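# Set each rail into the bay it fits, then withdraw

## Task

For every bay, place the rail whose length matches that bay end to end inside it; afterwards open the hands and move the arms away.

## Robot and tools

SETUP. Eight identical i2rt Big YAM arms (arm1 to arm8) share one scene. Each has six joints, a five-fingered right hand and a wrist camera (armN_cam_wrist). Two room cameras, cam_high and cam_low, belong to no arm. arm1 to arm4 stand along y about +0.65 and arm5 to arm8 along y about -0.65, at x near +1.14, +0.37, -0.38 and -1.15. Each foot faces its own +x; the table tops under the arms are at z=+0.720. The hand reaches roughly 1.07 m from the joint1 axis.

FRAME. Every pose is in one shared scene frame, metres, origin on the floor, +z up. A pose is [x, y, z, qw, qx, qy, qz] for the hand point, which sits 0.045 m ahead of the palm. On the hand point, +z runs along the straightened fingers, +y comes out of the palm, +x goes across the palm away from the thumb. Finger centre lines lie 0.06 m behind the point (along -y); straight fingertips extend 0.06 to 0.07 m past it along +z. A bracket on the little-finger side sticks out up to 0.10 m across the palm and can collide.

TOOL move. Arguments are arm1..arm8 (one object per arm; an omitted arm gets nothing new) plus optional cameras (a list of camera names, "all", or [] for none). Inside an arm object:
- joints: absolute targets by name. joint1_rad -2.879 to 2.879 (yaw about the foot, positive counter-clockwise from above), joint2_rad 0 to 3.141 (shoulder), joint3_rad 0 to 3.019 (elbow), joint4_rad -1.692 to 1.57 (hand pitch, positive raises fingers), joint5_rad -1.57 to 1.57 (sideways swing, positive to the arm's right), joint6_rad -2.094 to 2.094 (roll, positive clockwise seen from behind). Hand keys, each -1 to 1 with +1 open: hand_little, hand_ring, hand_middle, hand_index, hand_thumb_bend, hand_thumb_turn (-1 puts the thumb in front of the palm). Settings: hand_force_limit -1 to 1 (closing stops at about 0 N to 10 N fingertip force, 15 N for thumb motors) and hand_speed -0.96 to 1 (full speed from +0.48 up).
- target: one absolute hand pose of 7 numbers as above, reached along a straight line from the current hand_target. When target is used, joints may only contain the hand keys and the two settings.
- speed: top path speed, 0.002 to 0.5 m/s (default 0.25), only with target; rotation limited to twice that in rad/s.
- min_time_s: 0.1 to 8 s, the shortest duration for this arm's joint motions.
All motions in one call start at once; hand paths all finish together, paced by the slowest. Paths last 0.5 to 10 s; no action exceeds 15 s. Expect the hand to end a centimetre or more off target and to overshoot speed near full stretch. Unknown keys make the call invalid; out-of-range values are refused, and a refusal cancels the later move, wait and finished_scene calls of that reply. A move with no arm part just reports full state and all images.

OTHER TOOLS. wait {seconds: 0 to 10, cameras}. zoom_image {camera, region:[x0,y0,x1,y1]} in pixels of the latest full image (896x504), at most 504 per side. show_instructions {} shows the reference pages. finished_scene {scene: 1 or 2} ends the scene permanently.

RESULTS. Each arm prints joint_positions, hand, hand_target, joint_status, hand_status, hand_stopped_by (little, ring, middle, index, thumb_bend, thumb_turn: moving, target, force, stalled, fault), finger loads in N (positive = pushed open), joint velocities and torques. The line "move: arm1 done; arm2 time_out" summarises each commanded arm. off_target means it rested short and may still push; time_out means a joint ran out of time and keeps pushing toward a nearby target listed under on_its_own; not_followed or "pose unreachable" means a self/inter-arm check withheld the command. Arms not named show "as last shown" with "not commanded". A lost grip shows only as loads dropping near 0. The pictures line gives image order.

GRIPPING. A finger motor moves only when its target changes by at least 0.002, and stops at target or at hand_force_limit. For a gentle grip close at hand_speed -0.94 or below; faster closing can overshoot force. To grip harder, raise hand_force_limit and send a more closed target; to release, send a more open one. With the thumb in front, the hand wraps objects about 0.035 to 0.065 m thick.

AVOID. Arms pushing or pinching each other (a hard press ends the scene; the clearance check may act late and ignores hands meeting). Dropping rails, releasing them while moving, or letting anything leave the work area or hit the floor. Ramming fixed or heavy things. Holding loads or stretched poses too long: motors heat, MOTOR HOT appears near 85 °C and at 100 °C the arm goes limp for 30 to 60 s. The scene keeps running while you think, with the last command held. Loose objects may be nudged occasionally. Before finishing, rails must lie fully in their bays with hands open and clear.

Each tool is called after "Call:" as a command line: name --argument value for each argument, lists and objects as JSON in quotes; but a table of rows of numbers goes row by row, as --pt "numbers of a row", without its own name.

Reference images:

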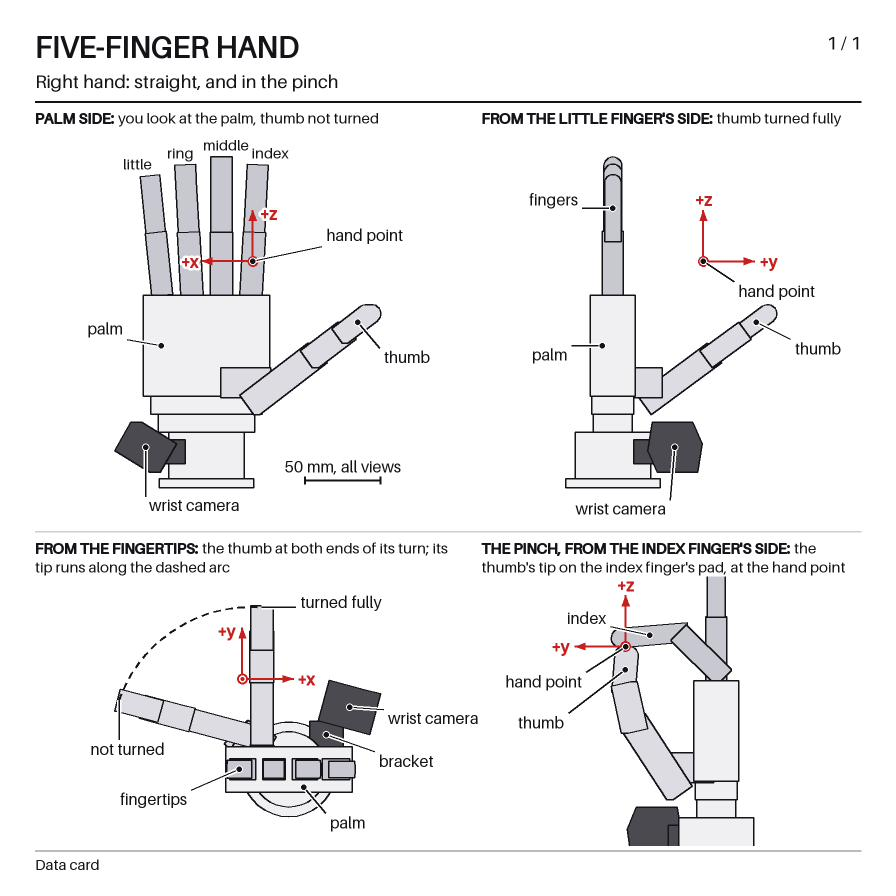

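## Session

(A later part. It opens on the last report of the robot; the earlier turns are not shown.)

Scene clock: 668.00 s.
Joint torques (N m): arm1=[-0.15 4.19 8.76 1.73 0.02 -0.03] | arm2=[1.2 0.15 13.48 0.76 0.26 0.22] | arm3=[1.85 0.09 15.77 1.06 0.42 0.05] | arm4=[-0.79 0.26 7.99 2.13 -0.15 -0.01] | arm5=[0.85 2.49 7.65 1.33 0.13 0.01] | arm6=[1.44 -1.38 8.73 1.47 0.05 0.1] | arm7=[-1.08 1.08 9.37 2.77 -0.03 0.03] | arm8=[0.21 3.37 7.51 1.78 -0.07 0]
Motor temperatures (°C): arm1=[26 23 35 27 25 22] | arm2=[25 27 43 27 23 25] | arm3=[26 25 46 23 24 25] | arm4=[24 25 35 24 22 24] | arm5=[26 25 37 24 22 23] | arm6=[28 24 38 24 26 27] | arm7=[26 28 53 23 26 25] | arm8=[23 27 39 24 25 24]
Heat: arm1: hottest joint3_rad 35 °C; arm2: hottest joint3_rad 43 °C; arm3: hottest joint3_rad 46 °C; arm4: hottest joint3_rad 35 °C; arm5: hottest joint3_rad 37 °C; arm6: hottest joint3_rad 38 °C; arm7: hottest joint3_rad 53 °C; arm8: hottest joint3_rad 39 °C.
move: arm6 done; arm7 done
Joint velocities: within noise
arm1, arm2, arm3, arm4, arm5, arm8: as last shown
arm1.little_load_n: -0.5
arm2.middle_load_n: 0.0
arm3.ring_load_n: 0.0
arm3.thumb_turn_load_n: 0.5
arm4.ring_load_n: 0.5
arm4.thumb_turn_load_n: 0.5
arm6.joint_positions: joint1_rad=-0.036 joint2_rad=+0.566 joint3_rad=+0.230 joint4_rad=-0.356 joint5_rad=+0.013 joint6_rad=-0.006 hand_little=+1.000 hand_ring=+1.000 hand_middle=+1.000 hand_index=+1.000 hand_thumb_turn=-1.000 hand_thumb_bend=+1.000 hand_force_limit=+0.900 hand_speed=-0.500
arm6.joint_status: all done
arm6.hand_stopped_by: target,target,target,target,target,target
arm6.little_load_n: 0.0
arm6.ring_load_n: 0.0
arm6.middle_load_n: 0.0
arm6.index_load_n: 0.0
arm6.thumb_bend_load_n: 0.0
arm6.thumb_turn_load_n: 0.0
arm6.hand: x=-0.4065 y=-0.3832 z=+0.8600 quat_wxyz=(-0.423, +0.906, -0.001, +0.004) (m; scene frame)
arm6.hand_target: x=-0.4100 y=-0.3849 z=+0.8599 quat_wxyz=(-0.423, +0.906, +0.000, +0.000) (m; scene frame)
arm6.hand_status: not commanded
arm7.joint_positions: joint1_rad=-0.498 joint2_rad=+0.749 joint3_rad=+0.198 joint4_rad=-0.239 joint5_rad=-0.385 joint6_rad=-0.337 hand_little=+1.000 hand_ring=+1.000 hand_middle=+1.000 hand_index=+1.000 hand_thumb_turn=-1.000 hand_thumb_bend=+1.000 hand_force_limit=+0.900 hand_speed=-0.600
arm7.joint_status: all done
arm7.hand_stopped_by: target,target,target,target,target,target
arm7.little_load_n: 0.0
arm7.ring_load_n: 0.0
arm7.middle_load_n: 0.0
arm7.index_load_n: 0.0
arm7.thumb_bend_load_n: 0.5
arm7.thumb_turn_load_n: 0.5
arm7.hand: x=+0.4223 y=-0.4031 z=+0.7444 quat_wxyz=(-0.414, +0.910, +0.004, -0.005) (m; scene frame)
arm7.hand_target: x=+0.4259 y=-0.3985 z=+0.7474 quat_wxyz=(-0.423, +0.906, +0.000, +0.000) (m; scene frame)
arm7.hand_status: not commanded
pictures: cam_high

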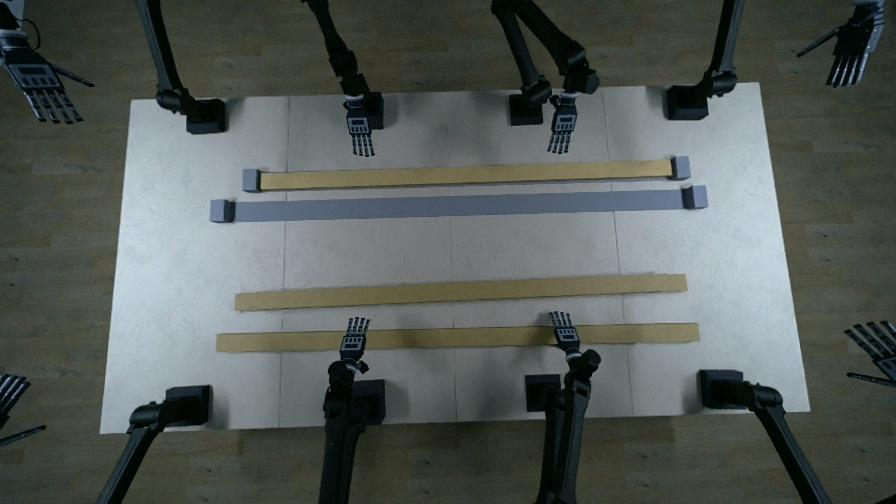

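Call:
move --arm6 '{"target":[-0.392,-0.391,0.78,0.4226,-0.9063,0,0],"speed":0.12}' --arm7 '{"target":[0.447,-0.408,0.765,0.4226,-0.9063,0,0],"speed":0.08}'

Call:
move --arm6 '{"target":[-0.392,-0.394,0.752,0.4226,-0.9063,0,0],"speed":0.06}' --arm7 '{"target":[0.449,-0.406,0.742,0.4226,-0.9063,0,0],"speed":0.06}'

Call:
move --arm6 '{"joints":{"hand_speed":-0.84,"hand_force_limit":-0.3,"hand_little":0.1,"hand_ring":0.1,"hand_middle":0.1,"hand_index":0.1}}' --arm7 '{"joints":{"hand_speed":-0.84,"hand_force_limit":-0.3,"hand_little":0.1,"hand_ring":0.1,"hand_middle":0.1,"hand_index":0.1}}'

Call:
move --arm6 '{"joints":{"hand_speed":-0.9,"hand_force_limit":0.5,"hand_little":0.0,"hand_ring":0.0,"hand_middle":0.0,"hand_index":0.0,"hand_thumb_bend":0.7}}' --arm7 '{"joints":{"hand_speed":-0.9,"hand_force_limit":0.5,"hand_little":0.0,"hand_ring":0.0,"hand_middle":0.0,"hand_index":0.0,"hand_thumb_bend":0.7}}'

Call:
move --arm6 '{"joints":{"hand_speed":-0.92,"hand_force_limit":1.0,"hand_thumb_bend":0.6,"hand_little":-0.05,"hand_ring":-0.05,"hand_middle":-0.05,"hand_index":-0.05}}' --arm7 '{"joints":{"hand_speed":-0.92,"hand_force_limit":1.0,"hand_thumb_bend":0.6,"hand_little":-0.05,"hand_ring":-0.05,"hand_middle":-0.05,"hand_index":-0.05}}' --cameras '["cam_high"]'

Scene clock: 709.30 s.
Joint torques (N m): arm1=[0.09 4.07 8.79 1.76 0.03 -0.03] | arm2=[0.67 -0.5 13.23 0.94 0.32 0.22] | arm3=[1.49 0.79 15.69 1.16 0.46 0.08] | arm4=[-1.14 -0.03 7.79 2.1 -0.1 0.13] | arm5=[0.91 2.43 7.65 1.36 0.14 0.01] | arm6=[-0.85 -0.85 6.82 2.33 -0.15 -0.04] | arm7=[-1.55 0.09 13.22 0.96 -0.26 -0.14] | arm8=[0.15 3.37 7.51 1.8 -0.06 0]
Motor temperatures (°C): arm1=[26 23 35 27 25 22] | arm2=[25 27 45 27 23 25] | arm3=[26 25 51 23 24 25] | arm4=[24 25 35 24 22 24] | arm5=[26 25 37 24 22 23] | arm6=[28 24 38 24 26 27] | arm7=[26 28 46 23 26 24] | arm8=[23 27 39 24 25 24]
Heat: arm1: hottest joint3_rad 35 °C; arm2: hottest joint3_rad 45 °C; arm3: hottest joint3_rad 51 °C; arm4: hottest joint3_rad 35 °C; arm5: hottest joint3_rad 37 °C; arm6: hottest joint3_rad 38 °C; arm7: hottest joint3_rad 46 °C; arm8: hottest joint3_rad 39 °C.
move: arm6 done; arm7 off_target
Joint velocities: within noise
arm1, arm4, arm5, arm8: as last shown
arm1.little_load_n: 0.0
arm2.joint_positions: joint1_rad=+0.503 joint2_rad=+0.425 joint3_rad=+0.594 joint4_rad=-0.992 joint5_rad=+0.394 joint6_rad=+0.350 hand_little=+1.000 hand_ring=+1.000 hand_middle=+1.000 hand_index=+1.000 hand_thumb_turn=-1.000 hand_thumb_bend=+1.000 hand_force_limit=+0.900 hand_speed=-0.500
arm2.joint_status: not commanded
arm2.hand_stopped_by: target,target,target,target,target,target
arm2.little_load_n: 0.0
arm2.ring_load_n: 0.0
arm2.middle_load_n: 0.0
arm2.index_load_n: 0.0
arm2.thumb_bend_load_n: 0.0
arm2.thumb_turn_load_n: 0.0
arm2.hand: x=+0.4652 y=+0.4351 z=+0.9211 quat_wxyz=(+0.014, +0.007, -0.915, +0.402) (m; scene frame)
arm2.hand_target: x=+0.4705 y=+0.4304 z=+0.9493 quat_wxyz=(+0.000, +0.000, -0.906, +0.422) (m; scene frame)
arm2.hand_status: not commanded
arm3.joint_positions: joint1_rad=+0.387 joint2_rad=+0.316 joint3_rad=+0.433 joint4_rad=-0.919 joint5_rad=+0.285 joint6_rad=+0.246 hand_little=+1.000 hand_ring=+1.000 hand_middle=+1.000 hand_index=+1.000 hand_thumb_turn=-1.000 hand_thumb_bend=+1.000 hand_force_limit=+0.900 hand_speed=-0.500
arm3.joint_status: not commanded
arm3.hand_stopped_by: target,target,target,target,target,target
arm3.little_load_n: 0.0
arm3.ring_load_n: 0.0
arm3.middle_load_n: 0.0
arm3.index_load_n: 0.0
arm3.thumb_bend_load_n: 0.0
arm3.thumb_turn_load_n: 0.0
arm3.hand: x=-0.3206 y=+0.4386 z=+0.9118 quat_wxyz=(+0.013, +0.005, -0.919, +0.394) (m; scene frame)
arm3.hand_target: x=-0.3154 y=+0.4303 z=+0.9487 quat_wxyz=(-0.001, +0.000, -0.906, +0.423) (m; scene frame)
arm3.hand_status: not commanded
arm4.ring_load_n: 0.0
arm4.thumb_turn_load_n: 0.0
arm6.joint_positions: joint1_rad=-0.137 joint2_rad=+0.876 joint3_rad=+0.057 joint4_rad=+0.117 joint5_rad=-0.077 joint6_rad=-0.066 hand_little=+1.000 hand_ring=+1.000 hand_middle=+1.000 hand_index=+1.000 hand_thumb_turn=-1.000 hand_thumb_bend=+1.000 hand_force_limit=+0.900 hand_speed=-0.500
arm6.joint_status: not commanded
arm6.hand_stopped_by: target,target,target,target,target,target
arm6.little_load_n: 0.0
arm6.ring_load_n: 0.0
arm6.middle_load_n: 0.0
arm6.index_load_n: 0.0
arm6.thumb_bend_load_n: 0.0
arm6.thumb_turn_load_n: 0.0
arm6.hand: x=-0.3949 y=-0.3934 z=+0.7797 quat_wxyz=(-0.419, +0.908, +0.000, -0.003) (m; scene frame)
arm6.hand_target: x=-0.3920 y=-0.3911 z=+0.7802 quat_wxyz=(-0.423, +0.906, +0.000, +0.000) (m; scene frame)
arm6.hand_status: done (0.004 m and 0.6 deg from the pose sent, 0.082 m and 0.4 deg at the start)
arm7.joint_positions: joint1_rad=-0.624 joint2_rad=+0.736 joint3_rad=+0.198 joint4_rad=-0.317 joint5_rad=-0.472 joint6_rad=-0.420 hand_little=+1.000 hand_ring=+1.000 hand_middle=+1.000 hand_index=+1.000 hand_thumb_turn=-1.000 hand_thumb_bend=+1.000 hand_force_limit=+0.900 hand_speed=-0.600
arm7.joint_status: not commanded
arm7.hand_stopped_by: target,target,target,target,target,target
arm7.little_load_n: 0.0
arm7.ring_load_n: -0.5
arm7.middle_load_n: 0.0
arm7.index_load_n: 0.0
arm7.thumb_bend_load_n: 0.0
arm7.thumb_turn_load_n: 0.0
arm7.hand: x=+0.4341 y=-0.4214 z=+0.7414 quat_wxyz=(-0.405, +0.914, -0.007, -0.015) (m; scene frame)
arm7.hand_target: x=+0.4466 y=-0.4075 z=+0.7640 quat_wxyz=(-0.423, +0.906, +0.000, +0.000) (m; scene frame)
arm7.hand_status: off_target (0.030 m and 2.9 deg from the pose sent, 0.033 m and 1.3 deg at the start)
pictures: none

Scene clock: 710.83 s.
Joint torques (N m): arm1=[-0.03 4.25 8.76 1.78 0 -0.02] | arm2=[0.73 -0.56 13.19 0.75 0.22 0.22] | arm3=[1.73 0.79 15.86 1.25 0.43 0.05] | arm4=[-0.09 0.21 7.76 1.91 -0.09 0.05] | arm5=[0.85 2.37 7.65 1.35 0.14 0.01] | arm6=[-0.73 -2.43 4.37 2.29 -0.13 -0.09] | arm7=[-1.32 1.49 9.77 2.51 -0.18 -0.12] | arm8=[0.21 3.31 7.53 1.8 -0.07 0]
Motor temperatures (°C): arm1=[26 23 35 27 25 22] | arm2=[25 27 45 27 23 25] | arm3=[26 25 51 23 24 25] | arm4=[24 25 35 24 22 24] | arm5=[26 25 37 24 22 23] | arm6=[28 24 37 24 26 27] | arm7=[26 28 46 23 26 24] | arm8=[23 27 39 24 25 24]
Heat: arm1: hottest joint3_rad 35 °C; arm2: hottest joint3_rad 45 °C; arm3: hottest joint3_rad 51 °C; arm4: hottest joint3_rad 35 °C; arm5: hottest joint3_rad 37 °C; arm6: hottest joint3_rad 37 °C; arm7: hottest joint3_rad 46 °C; arm8: hottest joint3_rad 39 °C.
move: arm6 done; arm7 done
Joint velocities: within noise
arm1, arm2, arm3, arm4, arm5, arm8: as last shown
arm2.little_load_n: -0.5
arm5.middle_load_n: -0.5
arm6.joint_positions: joint1_rad=-0.137 joint2_rad=+1.144 joint3_rad=+0.019 joint4_rad=+0.428 joint5_rad=-0.080 joint6_rad=-0.067 hand_little=+1.000 hand_ring=+1.000 hand_middle=+1.000 hand_index=+1.000 hand_thumb_turn=-1.000 hand_thumb_bend=+1.000 hand_force_limit=+0.900 hand_speed=-0.500
arm6.joint_status: not commanded
arm6.hand_stopped_by: target,target,target,target,target,target
arm6.little_load_n: 0.0
arm6.ring_load_n: 0.0
arm6.middle_load_n: 0.0
arm6.index_load_n: 0.0
arm6.thumb_bend_load_n: 0.0
arm6.thumb_turn_load_n: 0.0
arm6.hand: x=-0.3953 y=-0.3930 z=+0.7535 quat_wxyz=(-0.422, +0.907, +0.001, -0.004) (m; scene frame)
arm6.hand_target: x=-0.3921 y=-0.3941 z=+0.7521 quat_wxyz=(-0.422, +0.906, +0.000, +0.000) (m; scene frame)
arm6.hand_status: done (0.004 m and 0.4 deg from the pose sent, 0.028 m and 0.6 deg at the start)
arm7.joint_positions: joint1_rad=-0.634 joint2_rad=+0.797 joint3_rad=+0.198 joint4_rad=-0.228 joint5_rad=-0.478 joint6_rad=-0.427 hand_little=+1.000 hand_ring=+1.000 hand_middle=+1.000 hand_index=+1.000 hand_thumb_turn=-1.000 hand_thumb_bend=+1.000 hand_force_limit=+0.900 hand_speed=-0.600
arm7.joint_status: not commanded
arm7.hand_stopped_by: target,target,target,target,target,target
arm7.little_load_n: 0.0
arm7.ring_load_n: 0.0
arm7.middle_load_n: 0.0
arm7.index_load_n: 0.0
arm7.thumb_bend_load_n: 0.0
arm7.thumb_turn_load_n: 0.0
arm7.hand: x=+0.4435 y=-0.4115 z=+0.7390 quat_wxyz=(-0.416, +0.909, -0.004, -0.006) (m; scene frame)
arm7.hand_target: x=+0.4489 y=-0.4064 z=+0.7423 quat_wxyz=(-0.423, +0.906, +0.000, +0.000) (m; scene frame)
arm7.hand_status: done (0.008 m and 1.1 deg from the pose sent, 0.021 m and 2.9 deg at the start)
pictures: none

Scene clock: 713.10 s.
Joint torques (N m): arm1=[0.09 4.31 8.79 1.91 0.02 -0.03] | arm2=[0.67 0.09 13.55 1.05 0.26 0.19] | arm3=[1.67 0.21 15.86 1.1 0.46 0.05] | arm4=[-0.03 0.62 8.16 2 -0.14 0.01] | arm5=[0.91 2.49 7.65 1.35 0.13 0.01] | arm6=[-0.38 -2.26 4.44 2.14 -0.08 -0.03] | arm7=[-1.2 1.49 9.74 1.54 0 -0.09] | arm8=[0.21 3.37 7.53 1.8 -0.07 0]
Motor temperatures (°C): arm1=[26 23 35 27 25 22] | arm2=[25 27 45 27 23 25] | arm3=[26 25 52 23 24 25] | arm4=[24 25 35 24 22 24] | arm5=[26 25 37 24 22 23] | arm6=[28 24 37 24 26 27] | arm7=[26 28 46 23 26 24] | arm8=[23 27 39 24 25 24]
Heat: arm1: hottest joint3_rad 35 °C; arm2: hottest joint3_rad 45 °C; arm3: hottest joint3_rad 52 °C; arm4: hottest joint3_rad 35 °C; arm5: hottest joint3_rad 37 °C; arm6: hottest joint3_rad 37 °C; arm7: hottest joint3_rad 46 °C; arm8: hottest joint3_rad 39 °C.
move: arm6 off_target; arm7 off_target
Joint velocities: within noise
arm1, arm2, arm3, arm4, arm5, arm8: as last shown
arm2.little_load_n: 0.0
arm4.index_load_n: -0.5
arm5.middle_load_n: 0.0
arm6.joint_positions: joint1_rad=-0.138 joint2_rad=+1.145 joint3_rad=+0.019 joint4_rad=+0.435 joint5_rad=-0.081 joint6_rad=-0.069 hand_little=+0.173 hand_ring=+0.204 hand_middle=+0.233 hand_index=+0.218 hand_thumb_turn=-1.000 hand_thumb_bend=+1.001 hand_force_limit=-0.300 hand_speed=-0.840
arm6.joint_status: hand_little off_target (ended at +0.173, target +0.100); hand_ring off_target (ended at +0.204, target +0.100); hand_middle off_target (ended at +0.233, target +0.100); hand_index off_target (ended at +0.218, target +0.100); the others done
arm6.hand_stopped_by: force,force,force,force,target,target
arm6.little_load_n: 4.5
arm6.ring_load_n: 6.0
arm6.middle_load_n: 0.5
arm6.index_load_n: 6.5
arm6.thumb_bend_load_n: 3.0
arm6.thumb_turn_load_n: 2.0
arm6.hand: x=-0.3951 y=-0.3920 z=+0.7542 quat_wxyz=(-0.424, +0.906, +0.002, -0.003) (m; scene frame)
arm6.hand_target: x=-0.3920 y=-0.3940 z=+0.7521 quat_wxyz=(-0.422, +0.906, +0.000, +0.000) (m; scene frame)
arm6.hand_status: not commanded
arm7.joint_positions: joint1_rad=-0.634 joint2_rad=+0.797 joint3_rad=+0.198 joint4_rad=-0.208 joint5_rad=-0.483 joint6_rad=-0.430 hand_little=+0.202 hand_ring=+0.231 hand_middle=+0.275 hand_index=+0.231 hand_thumb_turn=-1.000 hand_thumb_bend=+1.000 hand_force_limit=-0.300 hand_speed=-0.840
arm7.joint_status: hand_little off_target (ended at +0.202, target +0.100); hand_ring off_target (ended at +0.231, target +0.100); hand_middle off_target (ended at +0.275, target +0.100); hand_index off_target (ended at +0.231, target +0.100); the others done
arm7.hand_stopped_by: force,force,force,force,target,target
arm7.little_load_n: 6.5
arm7.ring_load_n: 2.0
arm7.middle_load_n: 0.5
arm7.index_load_n: 2.0
arm7.thumb_bend_load_n: 1.5
arm7.thumb_turn_load_n: 2.0
arm7.hand: x=+0.4453 y=-0.4076 z=+0.7417 quat_wxyz=(-0.425, +0.905, +0.001, -0.003) (m; scene frame)
arm7.hand_target: x=+0.4490 y=-0.4064 z=+0.7423 quat_wxyz=(-0.423, +0.906, +0.000, +0.000) (m; scene frame)
arm7.hand_status: not commanded
pictures: none

Scene clock: 714.53 s.
Joint torques (N m): arm1=[-0.09 4.25 8.8 1.85 0.02 -0.03] | arm2=[-0.26 0.67 13.26 0.83 0.29 0.22] | arm3=[1.49 0.5 15.92 1.17 0.49 0.04] | arm4=[-0.67 0.03 7.91 2.13 -0.1 0.03] | arm5=[0.91 2.43 7.65 1.35 0.14 0.01] | arm6=[-0.91 -2.32 4.49 2.07 -0.08 -0.05] | arm7=[-1.03 1.55 9.81 1.52 0.08 -0.08] | arm8=[0.21 3.31 7.51 1.78 -0.06 0]
Motor temperatures (°C): arm1=[26 23 35 27 25 22] | arm2=[25 27 45 27 23 25] | arm3=[26 25 52 23 24 25] | arm4=[24 25 35 24 22 24] | arm5=[26 25 37 24 22 23] | arm6=[28 24 37 24 26 27] | arm7=[26 28 46 23 26 24] | arm8=[23 27 39 24 25 24]
Heat: arm1: hottest joint3_rad 35 °C; arm2: hottest joint3_rad 45 °C; arm3: hottest joint3_rad 52 °C; arm4: hottest joint3_rad 35 °C; arm5: hottest joint3_rad 37 °C; arm6: hottest joint3_rad 37 °C; arm7: hottest joint3_rad 46 °C; arm8: hottest joint3_rad 39 °C.
move: arm6 off_target; arm7 off_target
Joint velocities: within noise
arm1, arm2, arm3, arm4, arm5, arm8: as last shown
arm3.middle_load_n: -0.5
arm3.thumb_turn_load_n: -0.5
arm4.index_load_n: 0.0
arm6.joint_positions: joint1_rad=-0.138 joint2_rad=+1.145 joint3_rad=+0.019 joint4_rad=+0.435 joint5_rad=-0.082 joint6_rad=-0.072 hand_little=+0.157 hand_ring=+0.197 hand_middle=+0.210 hand_index=+0.212 hand_thumb_turn=-1.000 hand_thumb_bend=+0.990 hand_force_limit=+0.500 hand_speed=-0.900
arm6.joint_status: hand_little off_target (ended at +0.157, target +0.000); hand_ring off_target (ended at +0.197, target +0.000); hand_middle off_target (ended at +0.210, target +0.000); hand_index off_target (ended at +0.212, target +0.000); hand_thumb_bend off_target (ended at +0.990, target +0.700); the others done
arm6.hand_stopped_by: force,force,force,force,force,target
arm6.little_load_n: 7.0
arm6.ring_load_n: 5.0
arm6.middle_load_n: 10.0
arm6.index_load_n: 6.5
arm6.thumb_bend_load_n: 10.5
arm6.thumb_turn_load_n: 3.5
arm6.hand: x=-0.3951 y=-0.3920 z=+0.7542 quat_wxyz=(-0.424, +0.906, +0.003, -0.003) (m; scene frame)
arm6.hand_target: x=-0.3921 y=-0.3940 z=+0.7522 quat_wxyz=(-0.423, +0.906, +0.000, +0.000) (m; scene frame)
arm6.hand_status: not commanded
arm7.joint_positions: joint1_rad=-0.634 joint2_rad=+0.797 joint3_rad=+0.198 joint4_rad=-0.208 joint5_rad=-0.485 joint6_rad=-0.431 hand_little=+0.195 hand_ring=+0.216 hand_middle=+0.223 hand_index=+0.216 hand_thumb_turn=-1.000 hand_thumb_bend=+0.986 hand_force_limit=+0.500 hand_speed=-0.900
arm7.joint_status: hand_little off_target (ended at +0.195, target +0.000); hand_ring off_target (ended at +0.216, target +0.000); hand_middle off_target (ended at +0.223, target +0.000); hand_index off_target (ended at +0.216, target +0.000); hand_thumb_bend off_target (ended at +0.986, target +0.700); the others done
arm7.hand_stopped_by: force,force,force,force,force,target
arm7.little_load_n: 5.5
arm7.ring_load_n: 6.5
arm7.middle_load_n: 10.0
arm7.index_load_n: 8.5
arm7.thumb_bend_load_n: 11.5
arm7.thumb_turn_load_n: 3.0
arm7.hand: x=+0.4451 y=-0.4075 z=+0.7418 quat_wxyz=(-0.425, +0.905, +0.002, -0.003) (m; scene frame)
arm7.hand_target: x=+0.4490 y=-0.4064 z=+0.7423 quat_wxyz=(-0.423, +0.906, +0.000, +0.000) (m; scene frame)
arm7.hand_status: not commanded
arm8.middle_load_n: -0.5
pictures: none

Scene clock: 715.17 s.
Joint torques (N m): arm1=[0.21 4.31 8.73 1.81 0.02 -0.05] | arm2=[0.56 0.85 13.41 0.85 0.27 0.15] | arm3=[1.2 -0.15 15.76 1.24 0.44 0.05] | arm4=[-0.26 0.26 7.98 2.14 -0.17 0.05] | arm5=[0.97 2.43 7.66 1.36 0.13 0.01] | arm6=[-0.73 -2.32 4.42 2.04 0.03 -0.02] | arm7=[-1.08 1.55 9.83 1.51 0.12 -0.06] | arm8=[0.21 3.31 7.53 1.78 -0.07 0]
Motor temperatures (°C): arm1=[26 23 35 27 25 22] | arm2=[25 27 45 27 23 25] | arm3=[26 25 52 23 24 25] | arm4=[24 25 35 24 22 24] | arm5=[26 25 37 24 22 23] | arm6=[28 24 37 24 26 27] | arm7=[26 28 46 23 26 24] | arm8=[23 27 39 24 25 24]
Heat: arm1: hottest joint3_rad 35 °C; arm2: hottest joint3_rad 45 °C; arm3: hottest joint3_rad 52 °C; arm4: hottest joint3_rad 35 °C; arm5: hottest joint3_rad 37 °C; arm6: hottest joint3_rad 37 °C; arm7: hottest joint3_rad 46 °C; arm8: hottest joint3_rad 39 °C.
move: arm6 off_target; arm7 off_target
Joint velocities: within noise
arm1, arm2, arm3, arm4, arm5, arm8: as last shown
arm1.ring_load_n: 0.5
arm1.index_load_n: 0.5
arm3.middle_load_n: 0.0
arm3.thumb_turn_load_n: 0.0
arm6.joint_positions: joint1_rad=-0.138 joint2_rad=+1.145 joint3_rad=+0.019 joint4_rad=+0.435 joint5_rad=-0.084 joint6_rad=-0.075 hand_little=+0.138 hand_ring=+0.181 hand_middle=+0.207 hand_index=+0.200 hand_thumb_turn=-1.000 hand_thumb_bend=+0.987 hand_force_limit=+1.000 hand_speed=-0.920
arm6.joint_status: hand_little off_target (ended at +0.138, target -0.050); hand_ring off_target (ended at +0.181, target -0.050); hand_middle off_target (ended at +0.207, target -0.050); hand_index off_target (ended at +0.200, target -0.050); hand_thumb_bend off_target (ended at +0.987, target +0.600); the others done
arm6.hand_stopped_by: force,force,force,force,force,target
arm6.little_load_n: 11.5
arm6.ring_load_n: 9.5
arm6.middle_load_n: 8.0
arm6.index_load_n: 10.0
arm6.thumb_bend_load_n: 14.0
arm6.thumb_turn_load_n: 5.5
arm6.hand: x=-0.3953 y=-0.3921 z=+0.7542 quat_wxyz=(-0.424, +0.906, +0.005, -0.004) (m; scene frame)
arm6.hand_target: x=-0.3921 y=-0.3940 z=+0.7522 quat_wxyz=(-0.423, +0.906, +0.000, +0.000) (m; scene frame)
arm6.hand_status: not commanded
arm7.joint_positions: joint1_rad=-0.634 joint2_rad=+0.797 joint3_rad=+0.198 joint4_rad=-0.208 joint5_rad=-0.486 joint6_rad=-0.434 hand_little=+0.176 hand_ring=+0.204 hand_middle=+0.219 hand_index=+0.204 hand_thumb_turn=-1.000 hand_thumb_bend=+0.983 hand_force_limit=+1.000 hand_speed=-0.920
arm7.joint_status: hand_little off_target (ended at +0.176, target -0.050); hand_ring off_target (ended at +0.204, target -0.050); hand_middle off_target (ended at +0.219, target -0.050); hand_index off_target (ended at +0.204, target -0.050); hand_thumb_bend off_target (ended at +0.983, target +0.600); the others done
arm7.hand_stopped_by: force,force,force,force,force,target
arm7.little_load_n: 11.0
arm7.ring_load_n: 9.0
arm7.middle_load_n: 8.5
arm7.index_load_n: 12.5
arm7.thumb_bend_load_n: 14.5
arm7.thumb_turn_load_n: 5.0
arm7.hand: x=+0.4450 y=-0.4075 z=+0.7418 quat_wxyz=(-0.425, +0.905, +0.004, -0.003) (m; scene frame)
arm7.hand_target: x=+0.4490 y=-0.4064 z=+0.7423 quat_wxyz=(-0.423, +0.906, +0.000, +0.000) (m; scene frame)
arm7.hand_status: not commanded
pictures: cam_high

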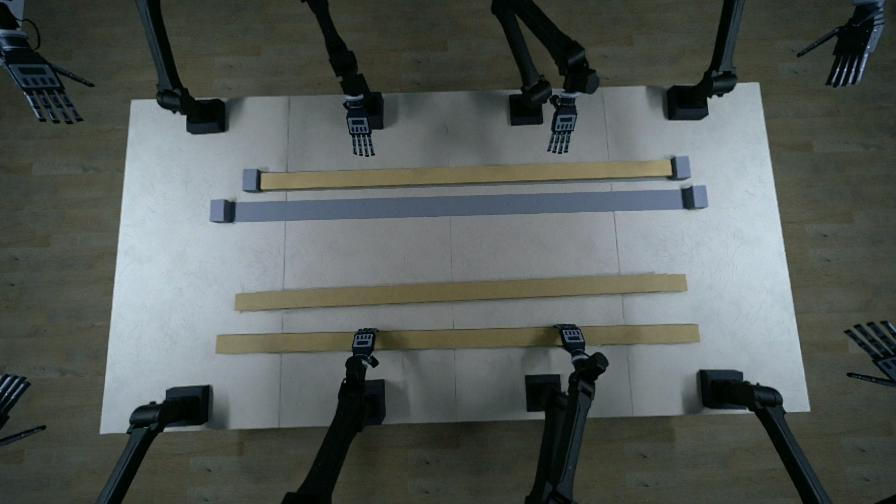

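Call:
move --arm6 '{"target":[-0.392,-0.375,0.82,0.4226,-0.9063,0,0],"speed":0.06}' --arm7 '{"target":[0.449,-0.38,0.84,0.4226,-0.9063,0,0],"speed":0.08}' --cameras '["cam_low"]'

Scene clock: 725.13 s.
Joint torques (N m): arm1=[0.09 4.48 8.76 1.85 0.03 -0.03] | arm2=[0.97 0.32 13.27 0.85 0.29 0.18] | arm3=[1.26 -0.21 15.94 1.26 0.43 0.05] | arm4=[-0.67 0.67 7.95 2.04 -0.12 0.02] | arm5=[0.91 2.43 7.65 1.33 0.13 0.01] | arm6=[-0.56 -3.31 14.11 2.1 0.5 0.24] | arm7=[-0.09 -2.43 19.03 1.17 -1.1 0.7] | arm8=[0.21 3.37 7.51 1.78 -0.07 0]
Motor temperatures (°C): arm1=[26 23 35 27 25 22] | arm2=[25 27 45 27 23 25] | arm3=[26 25 52 23 24 25] | arm4=[24 25 35 24 22 24] | arm5=[26 25 37 24 22 23] | arm6=[28 24 36 24 26 27] | arm7=[26 27 46 23 26 24] | arm8=[23 27 39 24 25 24]
Heat: arm1: hottest joint3_rad 35 °C; arm2: hottest joint3_rad 45 °C; arm3: hottest joint3_rad 52 °C; arm4: hottest joint3_rad 35 °C; arm5: hottest joint3_rad 37 °C; arm6: hottest joint3_rad 36 °C; arm7: hottest joint3_rad 46 °C; arm8: hottest joint3_rad 39 °C.
move: arm6 off_target; arm7 off_target
Joint velocities: within noise
arm1, arm2, arm3, arm4, arm5, arm8: as last shown
arm1.ring_load_n: 0.0
arm1.index_load_n: 0.0
arm3.ring_load_n: -0.5
arm3.index_load_n: -0.5
arm4.thumb_turn_load_n: -0.5
arm6.joint_positions: joint1_rad=-0.122 joint2_rad=+0.773 joint3_rad=+0.065 joint4_rad=-0.117 joint5_rad=-0.085 joint6_rad=-0.087 hand_little=+0.138 hand_ring=+0.181 hand_middle=+0.207 hand_index=+0.200 hand_thumb_turn=-0.999 hand_thumb_bend=+0.987 hand_force_limit=+1.000 hand_speed=-0.920
arm6.joint_status: not commanded
arm6.hand_stopped_by: force,force,force,force,force,target
arm6.little_load_n: 9.5
arm6.ring_load_n: 8.5
arm6.middle_load_n: 7.5
arm6.index_load_n: 11.0
arm6.thumb_bend_load_n: 14.0
arm6.thumb_turn_load_n: 8.5
arm6.hand: x=-0.4017 y=-0.4260 z=+0.7710 quat_wxyz=(-0.364, +0.931, +0.015, -0.011) (m; scene frame)
arm6.hand_target: x=-0.3930 y=-0.3774 z=+0.8192 quat_wxyz=(-0.423, +0.906, +0.000, -0.001) (m; scene frame)
arm6.hand_status: off_target (0.071 m and 7.7 deg from the pose sent, 0.068 m and 0.7 deg at the start)
arm7.joint_positions: joint1_rad=-0.581 joint2_rad=+0.729 joint3_rad=+0.322 joint4_rad=-0.524 joint5_rad=-0.415 joint6_rad=-0.465 hand_little=+0.176 hand_ring=+0.204 hand_middle=+0.219 hand_index=+0.204 hand_thumb_turn=-1.000 hand_thumb_bend=+0.984 hand_force_limit=+1.000 hand_speed=-0.920
arm7.joint_status: not commanded
arm7.hand_stopped_by: force,force,force,force,force,target
arm7.little_load_n: 11.5
arm7.ring_load_n: 9.0
arm7.middle_load_n: 7.0
arm7.index_load_n: 11.5
arm7.thumb_bend_load_n: 14.5
arm7.thumb_turn_load_n: 5.0
arm7.hand: x=+0.4377 y=-0.4205 z=+0.7719 quat_wxyz=(-0.365, +0.931, +0.015, -0.010) (m; scene frame)
arm7.hand_target: x=+0.4482 y=-0.3828 z=+0.8363 quat_wxyz=(-0.424, +0.906, +0.003, -0.002) (m; scene frame)
arm7.hand_status: off_target (0.080 m and 7.5 deg from the pose sent, 0.102 m and 0.7 deg at the start)
arm8.middle_load_n: 0.0
pictures: cam_low

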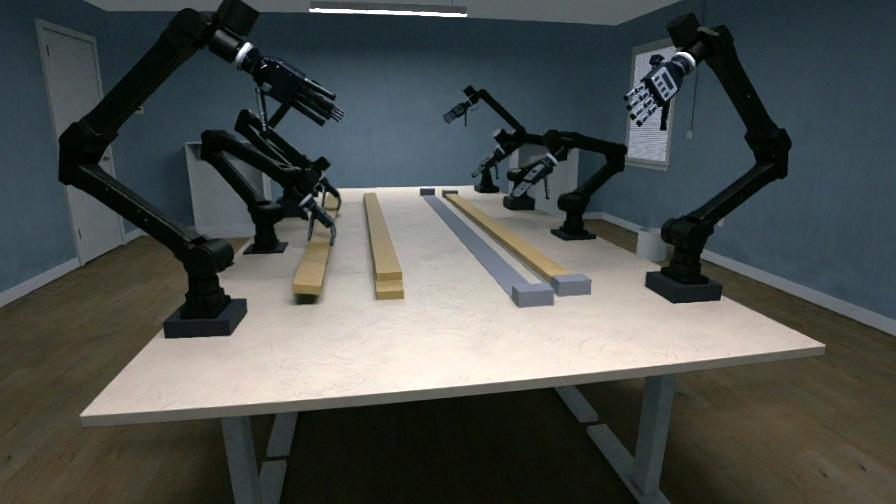

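Call:
move --arm6 '{"target":[-0.392,-0.365,0.87,0.4226,-0.9063,0,0],"speed":0.06}' --arm7 '{"target":[0.449,-0.365,0.88,0.4226,-0.9063,0,0],"speed":0.06}'

Call:
move --arm6 '{"target":[-0.392,-0.33,0.895,0.4226,-0.9063,0,0],"speed":0.08}' --arm7 '{"target":[0.449,-0.33,0.90,0.4226,-0.9063,0,0],"speed":0.08}' --cameras '["cam_low"]'

Scene clock: 732.97 s.
Joint torques (N m): arm1=[-0.21 4.13 8.72 1.8 0.04 -0.04] | arm2=[0.73 0.38 13.3 0.58 0.27 0.19] | arm3=[0.97 0.21 15.9 1.21 0.45 0.06] | arm4=[-0.32 0.56 7.92 1.95 -0.01 0.04] | arm5=[0.91 2.43 7.65 1.36 0.14 0.01] | arm6=[-0.44 -3.08 16.84 2.03 0.55 0.28] | arm7=[0.21 -1.96 20.03 1.54 -0.83 0.71] | arm8=[0.21 3.37 7.53 1.78 -0.06 0]
Motor temperatures (°C): arm1=[26 23 35 27 25 22] | arm2=[25 27 45 27 23 25] | arm3=[26 25 53 23 24 25] | arm4=[24 25 35 24 22 24] | arm5=[26 25 37 24 22 23] | arm6=[28 24 37 24 26 27] | arm7=[26 27 48 23 27 25] | arm8=[23 27 39 24 25 24]
Heat: arm1: hottest joint3_rad 35 °C; arm2: hottest joint3_rad 45 °C; arm3: hottest joint3_rad 53 °C; arm4: hottest joint3_rad 35 °C; arm5: hottest joint3_rad 37 °C; arm6: hottest joint3_rad 37 °C; arm7: hottest joint3_rad 48 °C; arm8: hottest joint3_rad 39 °C.
move: arm6 off_target; arm7 off_target
Joint velocities: within noise
arm1.joint_positions: joint1_rad=+0.161 joint2_rad=+0.542 joint3_rad=+1.331 joint4_rad=-1.419 joint5_rad=-0.133 joint6_rad=-1.445 hand_little=+1.000 hand_ring=+1.000 hand_middle=+1.000 hand_index=+1.000 hand_thumb_turn=+1.000 hand_thumb_bend=+1.000 hand_force_limit=+0.000 hand_speed=-0.800
arm1.joint_status: not commanded
arm1.hand_stopped_by: target,target,target,target,target,target
arm1.little_load_n: 0.0
arm1.ring_load_n: 0.0
arm1.middle_load_n: 0.0
arm1.index_load_n: 0.0
arm1.thumb_bend_load_n: 0.0
arm1.thumb_turn_load_n: 0.0
arm1.hand: x=+1.1381 y=+0.4625 z=+1.2338 quat_wxyz=(+0.233, +0.648, -0.605, +0.399) (m; scene frame)
arm1.hand_target: x=+1.1379 y=+0.4635 z=+1.2436 quat_wxyz=(+0.240, +0.645, -0.601, +0.407) (m; scene frame)
arm1.hand_status: not commanded
arm2, arm3: as last shown
arm2.little_load_n: -0.5
arm3.ring_load_n: 0.0
arm3.index_load_n: 0.0
arm4.joint_positions: joint1_rad=-0.268 joint2_rad=+0.629 joint3_rad=+1.398 joint4_rad=-1.367 joint5_rad=-0.217 joint6_rad=-1.085 hand_little=+1.000 hand_ring=+1.000 hand_middle=+1.000 hand_index=+1.000 hand_thumb_turn=+1.000 hand_thumb_bend=+1.000 hand_force_limit=+0.000 hand_speed=-0.800
arm4.joint_status: not commanded
arm4.hand_stopped_by: target,target,target,target,target,target
arm4.little_load_n: 0.0
arm4.ring_load_n: 0.0
arm4.middle_load_n: 0.0
arm4.index_load_n: 0.0
arm4.thumb_bend_load_n: 0.0
arm4.thumb_turn_load_n: 0.0
arm4.hand: x=-1.1984 y=+0.4319 z=+1.2351 quat_wxyz=(+0.206, +0.414, -0.777, +0.428) (m; scene frame)
arm4.hand_target: x=-1.1983 y=+0.4323 z=+1.2476 quat_wxyz=(+0.214, +0.412, -0.770, +0.438) (m; scene frame)
arm4.hand_status: not commanded
arm5.joint_positions: joint1_rad=+0.011 joint2_rad=+0.614 joint3_rad=+1.457 joint4_rad=-1.493 joint5_rad=-0.095 joint6_rad=-1.307 hand_little=+1.000 hand_ring=+1.000 hand_middle=+1.000 hand_index=+1.000 hand_thumb_turn=+1.000 hand_thumb_bend=+1.000 hand_force_limit=+0.000 hand_speed=-0.800
arm5.joint_status: not commanded
arm5.hand_stopped_by: target,target,target,target,target,target
arm5.little_load_n: 0.0
arm5.ring_load_n: 0.0
arm5.middle_load_n: 0.0
arm5.index_load_n: 0.0
arm5.thumb_bend_load_n: 0.0
arm5.thumb_turn_load_n: 0.0
arm5.hand: x=-1.1150 y=-0.4527 z=+1.2485 quat_wxyz=(-0.385, +0.688, +0.572, +0.224) (m; scene frame)
arm5.hand_target: x=-1.1149 y=-0.4531 z=+1.2579 quat_wxyz=(-0.394, +0.684, +0.569, +0.230) (m; scene frame)
arm5.hand_status: not commanded
arm6.joint_positions: joint1_rad=-0.120 joint2_rad=+0.670 joint3_rad=+0.161 joint4_rad=-0.329 joint5_rad=-0.082 joint6_rad=-0.090 hand_little=+0.138 hand_ring=+0.181 hand_middle=+0.207 hand_index=+0.200 hand_thumb_turn=-0.999 hand_thumb_bend=+0.987 hand_force_limit=+1.000 hand_speed=-0.920
arm6.joint_status: not commanded
arm6.hand_stopped_by: force,force,force,force,force,target
arm6.little_load_n: 10.0
arm6.ring_load_n: 9.0
arm6.middle_load_n: 7.5
arm6.index_load_n: 10.5
arm6.thumb_bend_load_n: 14.0
arm6.thumb_turn_load_n: 7.5
arm6.hand: x=-0.4004 y=-0.4172 z=+0.8061 quat_wxyz=(-0.356, +0.934, +0.017, -0.010) (m; scene frame)
arm6.hand_target: x=-0.3932 y=-0.3682 z=+0.8681 quat_wxyz=(-0.423, +0.906, +0.000, -0.001) (m; scene frame)
arm6.hand_status: off_target (0.083 m and 8.5 deg from the pose sent, 0.117 m and 7.7 deg at the start)
arm7.joint_positions: joint1_rad=-0.553 joint2_rad=+0.728 joint3_rad=+0.426 joint4_rad=-0.627 joint5_rad=-0.400 joint6_rad=-0.440 hand_little=+0.176 hand_ring=+0.204 hand_middle=+0.219 hand_index=+0.204 hand_thumb_turn=-1.000 hand_thumb_bend=+0.984 hand_force_limit=+1.000 hand_speed=-0.920
arm7.joint_status: not commanded
arm7.hand_stopped_by: force,force,force,force,force,target
arm7.little_load_n: 13.0
arm7.ring_load_n: 9.5
arm7.middle_load_n: 6.0
arm7.index_load_n: 10.0
arm7.thumb_bend_load_n: 15.0
arm7.thumb_turn_load_n: 2.5
arm7.hand: x=+0.4391 y=-0.4073 z=+0.8088 quat_wxyz=(-0.362, +0.932, +0.014, -0.013) (m; scene frame)
arm7.hand_target: x=+0.4475 y=-0.3702 z=+0.8778 quat_wxyz=(-0.424, +0.906, +0.003, -0.003) (m; scene frame)
arm7.hand_status: off_target (0.083 m and 7.9 deg from the pose sent, 0.122 m and 7.5 deg at the start)
arm8.joint_positions: joint1_rad=-0.155 joint2_rad=+0.618 joint3_rad=+1.318 joint4_rad=-1.293 joint5_rad=-0.218 joint6_rad=-1.221 hand_little=+1.000 hand_ring=+1.000 hand_middle=+1.000 hand_index=+1.000 hand_thumb_turn=+1.000 hand_thumb_bend=+1.000 hand_force_limit=+0.000 hand_speed=-0.800
arm8.joint_status: not commanded
arm8.hand_stopped_by: target,target,target,target,target,target
arm8.little_load_n: 0.0
arm8.ring_load_n: 0.0
arm8.middle_load_n: 0.0
arm8.index_load_n: 0.0
arm8.thumb_bend_load_n: 0.0
arm8.thumb_turn_load_n: -0.5
arm8.hand: x=+1.1831 y=-0.4101 z=+1.2144 quat_wxyz=(-0.411, +0.742, +0.478, +0.228) (m; scene frame)
arm8.hand_target: x=+1.1830 y=-0.4103 z=+1.2243 quat_wxyz=(-0.418, +0.737, +0.476, +0.235) (m; scene frame)
arm8.hand_status: not commanded
pictures: none

Scene clock: 734.33 s.
Joint torques (N m): arm1=[0.03 4.31 8.76 1.83 0.03 -0.03] | arm2=[1.08 0.62 13.31 1.03 0.29 0.25] | arm3=[1.44 0.91 15.82 1.11 0.47 0.03] | arm4=[-0.15 -0.09 7.99 1.77 -0.11 0.03] | arm5=[0.91 2.43 7.66 1.36 0.14 0.01] | arm6=[-0.26 -3.08 17.24 2.11 0.72 0.28] | arm7=[0.21 -1.79 19.79 2.37 -0.5 0.68] | arm8=[0.21 3.37 7.53 1.8 -0.06 0]
Motor temperatures (°C): arm1=[26 23 35 27 25 22] | arm2=[25 27 45 27 23 25] | arm3=[26 25 53 23 24 25] | arm4=[24 25 35 24 22 24] | arm5=[26 25 37 24 22 23] | arm6=[28 24 37 24 26 27] | arm7=[26 27 49 23 27 25] | arm8=[23 27 39 24 25 24]
Heat: arm1: hottest joint3_rad 35 °C; arm2: hottest joint3_rad 45 °C; arm3: hottest joint3_rad 53 °C; arm4: hottest joint3_rad 35 °C; arm5: hottest joint3_rad 37 °C; arm6: hottest joint3_rad 37 °C; arm7: hottest joint3_rad 49 °C; arm8: hottest joint3_rad 39 °C.
move: arm6 off_target; arm7 off_target
Joint velocities: within noise
arm1, arm2, arm3, arm4, arm5, arm8: as last shown
arm2.little_load_n: 0.0
arm5.index_load_n: 0.5
arm6.joint_positions: joint1_rad=-0.112 joint2_rad=+0.756 joint3_rad=+0.267 joint4_rad=-0.345 joint5_rad=-0.079 joint6_rad=-0.085 hand_little=+0.138 hand_ring=+0.181 hand_middle=+0.207 hand_index=+0.200 hand_thumb_turn=-0.999 hand_thumb_bend=+0.987 hand_force_limit=+1.000 hand_speed=-0.920
arm6.joint_status: not commanded
arm6.hand_stopped_by: force,force,force,force,force,target
arm6.little_load_n: 9.5
arm6.ring_load_n: 8.5
arm6.middle_load_n: 8.0
arm6.index_load_n: 10.5
arm6.thumb_bend_load_n: 13.5
arm6.thumb_turn_load_n: 8.5
arm6.hand: x=-0.3994 y=-0.3867 z=+0.8340 quat_wxyz=(-0.358, +0.933, +0.017, -0.011) (m; scene frame)
arm6.hand_target: x=-0.3927 y=-0.3368 z=+0.8965 quat_wxyz=(-0.423, +0.906, +0.000, -0.002) (m; scene frame)
arm6.hand_status: off_target (0.084 m and 8.3 deg from the pose sent, 0.125 m and 8.5 deg at the start)
arm7.joint_positions: joint1_rad=-0.485 joint2_rad=+0.802 joint3_rad=+0.521 joint4_rad=-0.627 joint5_rad=-0.357 joint6_rad=-0.383 hand_little=+0.176 hand_ring=+0.204 hand_middle=+0.219 hand_index=+0.204 hand_thumb_turn=-1.000 hand_thumb_bend=+0.984 hand_force_limit=+1.000 hand_speed=-0.920
arm7.joint_status: not commanded
arm7.hand_stopped_by: force,force,force,force,force,target
arm7.little_load_n: 13.0
arm7.ring_load_n: 9.0
arm7.middle_load_n: 6.0
arm7.index_load_n: 10.0
arm7.thumb_bend_load_n: 14.5
arm7.thumb_turn_load_n: 2.5
arm7.hand: x=+0.4398 y=-0.3775 z=+0.8341 quat_wxyz=(-0.361, +0.932, +0.014, -0.012) (m; scene frame)
arm7.hand_target: x=+0.4473 y=-0.3377 z=+0.9005 quat_wxyz=(-0.424, +0.906, +0.002, -0.003) (m; scene frame)
arm7.hand_status: off_target (0.082 m and 7.9 deg from the pose sent, 0.120 m and 7.9 deg at the start)
arm8.thumb_turn_load_n: 0.0
pictures: cam_low

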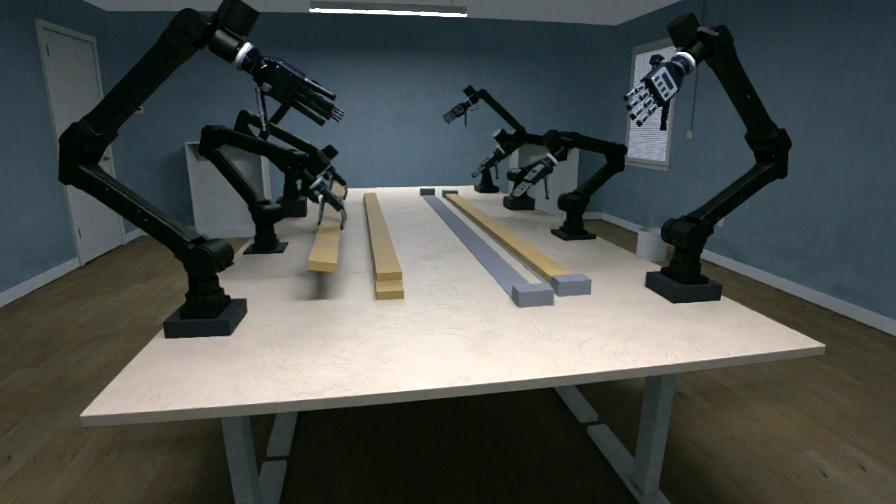

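Call:
move --arm6 '{"target":[-0.384,-0.23,0.90,0.4226,-0.9063,0,0],"speed":0.1}' --arm7 '{"target":[0.457,-0.23,0.905,0.4226,-0.9063,0,0],"speed":0.1}'

Call:
move --arm6 '{"target":[-0.377,-0.13,0.90,0.4226,-0.9063,0,0],"speed":0.1}' --arm7 '{"target":[0.464,-0.13,0.905,0.4226,-0.9063,0,0],"speed":0.1}' --cameras '["cam_high","cam_low"]'

Scene clock: 743.47 s.
Joint torques (N m): arm1=[-0.03 4.48 8.76 1.77 0.02 -0.04] | arm2=[-0.09 0.67 13.45 0.94 0.31 0.27] | arm3=[1.14 0.38 15.99 1.25 0.43 0.06] | arm4=[-0.32 -0.03 7.82 2.11 -0.11 0.04] | arm5=[0.97 2.55 7.65 1.35 0.14 0.01] | arm6=[-0.21 -7.47 15.77 3.15 0.57 0.31] | arm7=[-0.21 -6.42 19.52 3 -0.15 0.57] | arm8=[0.15 3.37 7.53 1.78 -0.06 0]
Motor temperatures (°C): arm1=[26 23 35 27 25 22] | arm2=[25 27 45 27 23 25] | arm3=[26 25 53 23 24 25] | arm4=[24 25 35 24 22 24] | arm5=[26 25 37 24 22 23] | arm6=[28 24 39 24 27 27] | arm7=[26 27 54 23 26 25] | arm8=[23 27 39 24 25 24]
Heat: arm1: hottest joint3_rad 35 °C; arm2: hottest joint3_rad 45 °C; arm3: hottest joint3_rad 53 °C; arm4: hottest joint3_rad 35 °C; arm5: hottest joint3_rad 37 °C; arm6: hottest joint3_rad 39 °C; arm7: hottest joint3_rad 54 °C; arm8: hottest joint3_rad 39 °C.
move: arm6 off_target; arm7 off_target
Joint velocities: within noise
arm1, arm4, arm5, arm8: as last shown
arm1.thumb_turn_load_n: 0.5
arm2.joint_positions: joint1_rad=+0.503 joint2_rad=+0.425 joint3_rad=+0.594 joint4_rad=-0.992 joint5_rad=+0.394 joint6_rad=+0.350 hand_little=+1.000 hand_ring=+1.000 hand_middle=+1.000 hand_index=+1.000 hand_thumb_turn=-1.000 hand_thumb_bend=+1.000 hand_force_limit=+0.900 hand_speed=-0.500
arm2.joint_status: not commanded
arm2.hand_stopped_by: target,target,target,target,target,target
arm2.little_load_n: 0.0
arm2.ring_load_n: 0.0
arm2.middle_load_n: 0.0
arm2.index_load_n: 0.0
arm2.thumb_bend_load_n: 0.0
arm2.thumb_turn_load_n: 0.0
arm2.hand: x=+0.4652 y=+0.4351 z=+0.9211 quat_wxyz=(+0.014, +0.007, -0.915, +0.402) (m; scene frame)
arm2.hand_target: x=+0.4705 y=+0.4304 z=+0.9493 quat_wxyz=(+0.000, +0.000, -0.906, +0.422) (m; scene frame)
arm2.hand_status: not commanded
arm3.joint_positions: joint1_rad=+0.387 joint2_rad=+0.316 joint3_rad=+0.433 joint4_rad=-0.919 joint5_rad=+0.285 joint6_rad=+0.246 hand_little=+1.000 hand_ring=+1.000 hand_middle=+1.000 hand_index=+1.000 hand_thumb_turn=-1.000 hand_thumb_bend=+1.000 hand_force_limit=+0.900 hand_speed=-0.500
arm3.joint_status: not commanded
arm3.hand_stopped_by: target,target,target,target,target,target
arm3.little_load_n: 0.0
arm3.ring_load_n: 0.0
arm3.middle_load_n: 0.0
arm3.index_load_n: 0.0
arm3.thumb_bend_load_n: 0.0
arm3.thumb_turn_load_n: 0.0
arm3.hand: x=-0.3206 y=+0.4386 z=+0.9118 quat_wxyz=(+0.013, +0.005, -0.919, +0.394) (m; scene frame)
arm3.hand_target: x=-0.3154 y=+0.4303 z=+0.9487 quat_wxyz=(-0.001, +0.000, -0.906, +0.423) (m; scene frame)
arm3.hand_status: not commanded
arm5.index_load_n: 0.0
arm6.joint_positions: joint1_rad=-0.112 joint2_rad=+1.125 joint3_rad=+0.482 joint4_rad=-0.215 joint5_rad=-0.076 joint6_rad=-0.082 hand_little=+0.138 hand_ring=+0.181 hand_middle=+0.207 hand_index=+0.200 hand_thumb_turn=-0.999 hand_thumb_bend=+0.987 hand_force_limit=+1.000 hand_speed=-0.920
arm6.joint_status: not commanded
arm6.hand_stopped_by: force,force,force,force,force,target
arm6.little_load_n: 11.0
arm6.ring_load_n: 9.0
arm6.middle_load_n: 7.5
arm6.index_load_n: 10.5
arm6.thumb_bend_load_n: 14.0
arm6.thumb_turn_load_n: 7.0
arm6.hand: x=-0.3922 y=-0.2969 z=+0.8427 quat_wxyz=(-0.347, +0.938, +0.015, -0.011) (m; scene frame)
arm6.hand_target: x=-0.3843 y=-0.2393 z=+0.9047 quat_wxyz=(-0.423, +0.906, +0.000, -0.001) (m; scene frame)
arm6.hand_status: off_target (0.088 m and 9.6 deg from the pose sent, 0.171 m and 8.3 deg at the start; pose on its path clipped on 44 of 77 steps)
arm7.joint_positions: joint1_rad=-0.367 joint2_rad=+1.100 joint3_rad=+0.696 joint4_rad=-0.497 joint5_rad=-0.280 joint6_rad=-0.288 hand_little=+0.176 hand_ring=+0.204 hand_middle=+0.219 hand_index=+0.204 hand_thumb_turn=-1.000 hand_thumb_bend=+0.984 hand_force_limit=+1.000 hand_speed=-0.920
arm7.joint_status: not commanded
arm7.hand_stopped_by: force,force,force,force,force,target
arm7.little_load_n: 12.5
arm7.ring_load_n: 9.0
arm7.middle_load_n: 6.0
arm7.index_load_n: 10.5
arm7.thumb_bend_load_n: 14.5
arm7.thumb_turn_load_n: 3.0
arm7.hand: x=+0.4466 y=-0.2889 z=+0.8375 quat_wxyz=(-0.351, +0.936, +0.013, -0.015) (m; scene frame)
arm7.hand_target: x=+0.4549 y=-0.2399 z=+0.9080 quat_wxyz=(-0.424, +0.906, +0.002, -0.003) (m; scene frame)
arm7.hand_status: off_target (0.090 m and 9.2 deg from the pose sent, 0.164 m and 7.9 deg at the start; pose on its path clipped on 41 of 77 steps)
pictures: none

Scene clock: 746.30 s.
Joint torques (N m): arm1=[-0.09 4.25 8.8 1.72 0.03 -0.03] | arm2=[0.67 0.21 13.42 0.76 0.31 0.14] | arm3=[1.55 0.32 15.99 1.21 0.5 0.07] | arm4=[0.26 0.32 8.01 2.03 -0.11 -0.02] | arm5=[0.85 2.43 7.66 1.33 0.14 0.02] | arm6=[-0.09 -11.87 15.09 2.14 0.46 0.26] | arm7=[-0.38 -11.34 19.44 1.87 0.08 0.43] | arm8=[0.21 3.37 7.53 1.78 -0.06 0]
Motor temperatures (°C): arm1=[26 23 35 27 25 22] | arm2=[25 27 45 27 23 25] | arm3=[26 25 54 23 24 25] | arm4=[24 25 35 24 22 24] | arm5=[26 25 37 24 22 23] | arm6=[28 24 40 24 27 27] | arm7=[26 28 54 23 26 25] | arm8=[23 27 39 24 25 24]
Heat: arm1: hottest joint3_rad 35 °C; arm2: hottest joint3_rad 45 °C; arm3: hottest joint3_rad 54 °C; arm4: hottest joint3_rad 35 °C; arm5: hottest joint3_rad 37 °C; arm6: hottest joint3_rad 40 °C; arm7: hottest joint3_rad 54 °C; arm8: hottest joint3_rad 39 °C.
move: arm6 off_target; arm7 off_target
Joint velocities: within noise
arm1, arm2, arm3, arm4, arm5, arm8: as last shown
arm1.thumb_turn_load_n: 0.0
arm4.thumb_turn_load_n: -0.5
arm6.joint_positions: joint1_rad=-0.112 joint2_rad=+1.431 joint3_rad=+0.731 joint4_rad=-0.140 joint5_rad=-0.070 joint6_rad=-0.079 hand_little=+0.138 hand_ring=+0.181 hand_middle=+0.207 hand_index=+0.200 hand_thumb_turn=-0.999 hand_thumb_bend=+0.987 hand_force_limit=+1.000 hand_speed=-0.920
arm6.joint_status: not commanded
arm6.hand_stopped_by: force,force,force,force,force,target
arm6.little_load_n: 12.0
arm6.ring_load_n: 9.5
arm6.middle_load_n: 7.5
arm6.index_load_n: 9.5
arm6.thumb_bend_load_n: 14.0
arm6.thumb_turn_load_n: 5.5
arm6.hand: x=-0.3833 y=-0.1899 z=+0.8405 quat_wxyz=(-0.356, +0.935, +0.013, -0.008) (m; scene frame)
arm6.hand_target: x=-0.3774 y=-0.1374 z=+0.9034 quat_wxyz=(-0.423, +0.906, +0.000, -0.001) (m; scene frame)
arm6.hand_status: off_target (0.085 m and 8.5 deg from the pose sent, 0.177 m and 9.6 deg at the start; pose on its path clipped on 50 of 85 steps)
arm7.joint_positions: joint1_rad=-0.298 joint2_rad=+1.378 joint3_rad=+0.913 joint4_rad=-0.407 joint5_rad=-0.233 joint6_rad=-0.226 hand_little=+0.176 hand_ring=+0.204 hand_middle=+0.219 hand_index=+0.204 hand_thumb_turn=-1.000 hand_thumb_bend=+0.984 hand_force_limit=+1.000 hand_speed=-0.920
arm7.joint_status: not commanded
arm7.hand_stopped_by: force,force,force,force,force,target
arm7.little_load_n: 12.5
arm7.ring_load_n: 9.0
arm7.middle_load_n: 6.0
arm7.index_load_n: 10.0
arm7.thumb_bend_load_n: 14.5
arm7.thumb_turn_load_n: 3.5
arm7.hand: x=+0.4558 y=-0.1860 z=+0.8355 quat_wxyz=(-0.357, +0.934, +0.011, -0.012) (m; scene frame)
arm7.hand_target: x=+0.4620 y=-0.1390 z=+0.9077 quat_wxyz=(-0.424, +0.906, +0.001, -0.002) (m; scene frame)
arm7.hand_status: off_target (0.090 m and 8.3 deg from the pose sent, 0.174 m and 9.2 deg at the start; pose on its path clipped on 56 of 85 steps)
pictures: cam_high, cam_low

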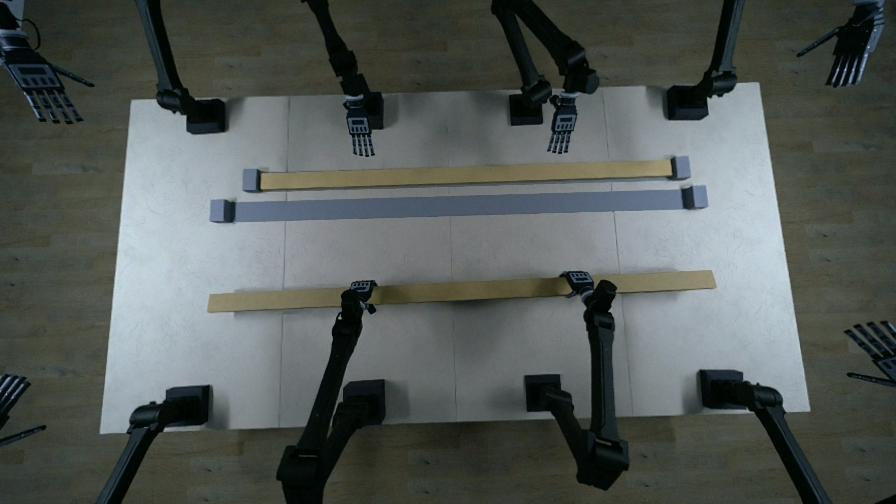

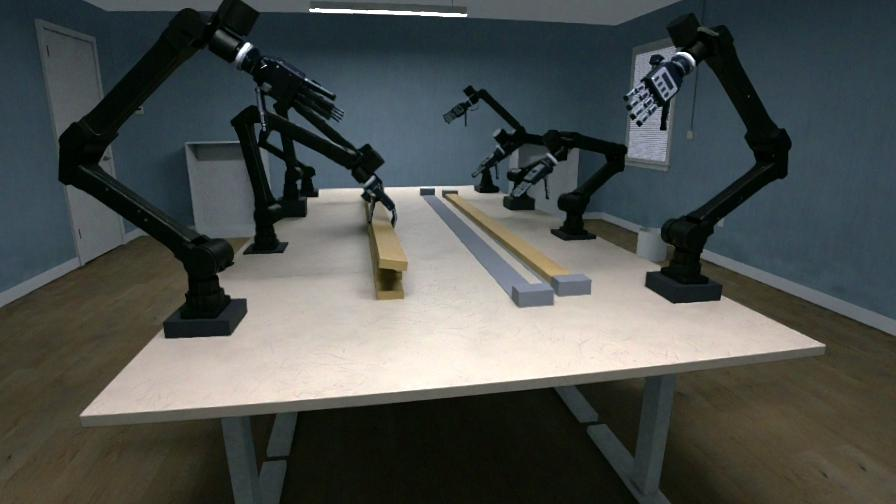

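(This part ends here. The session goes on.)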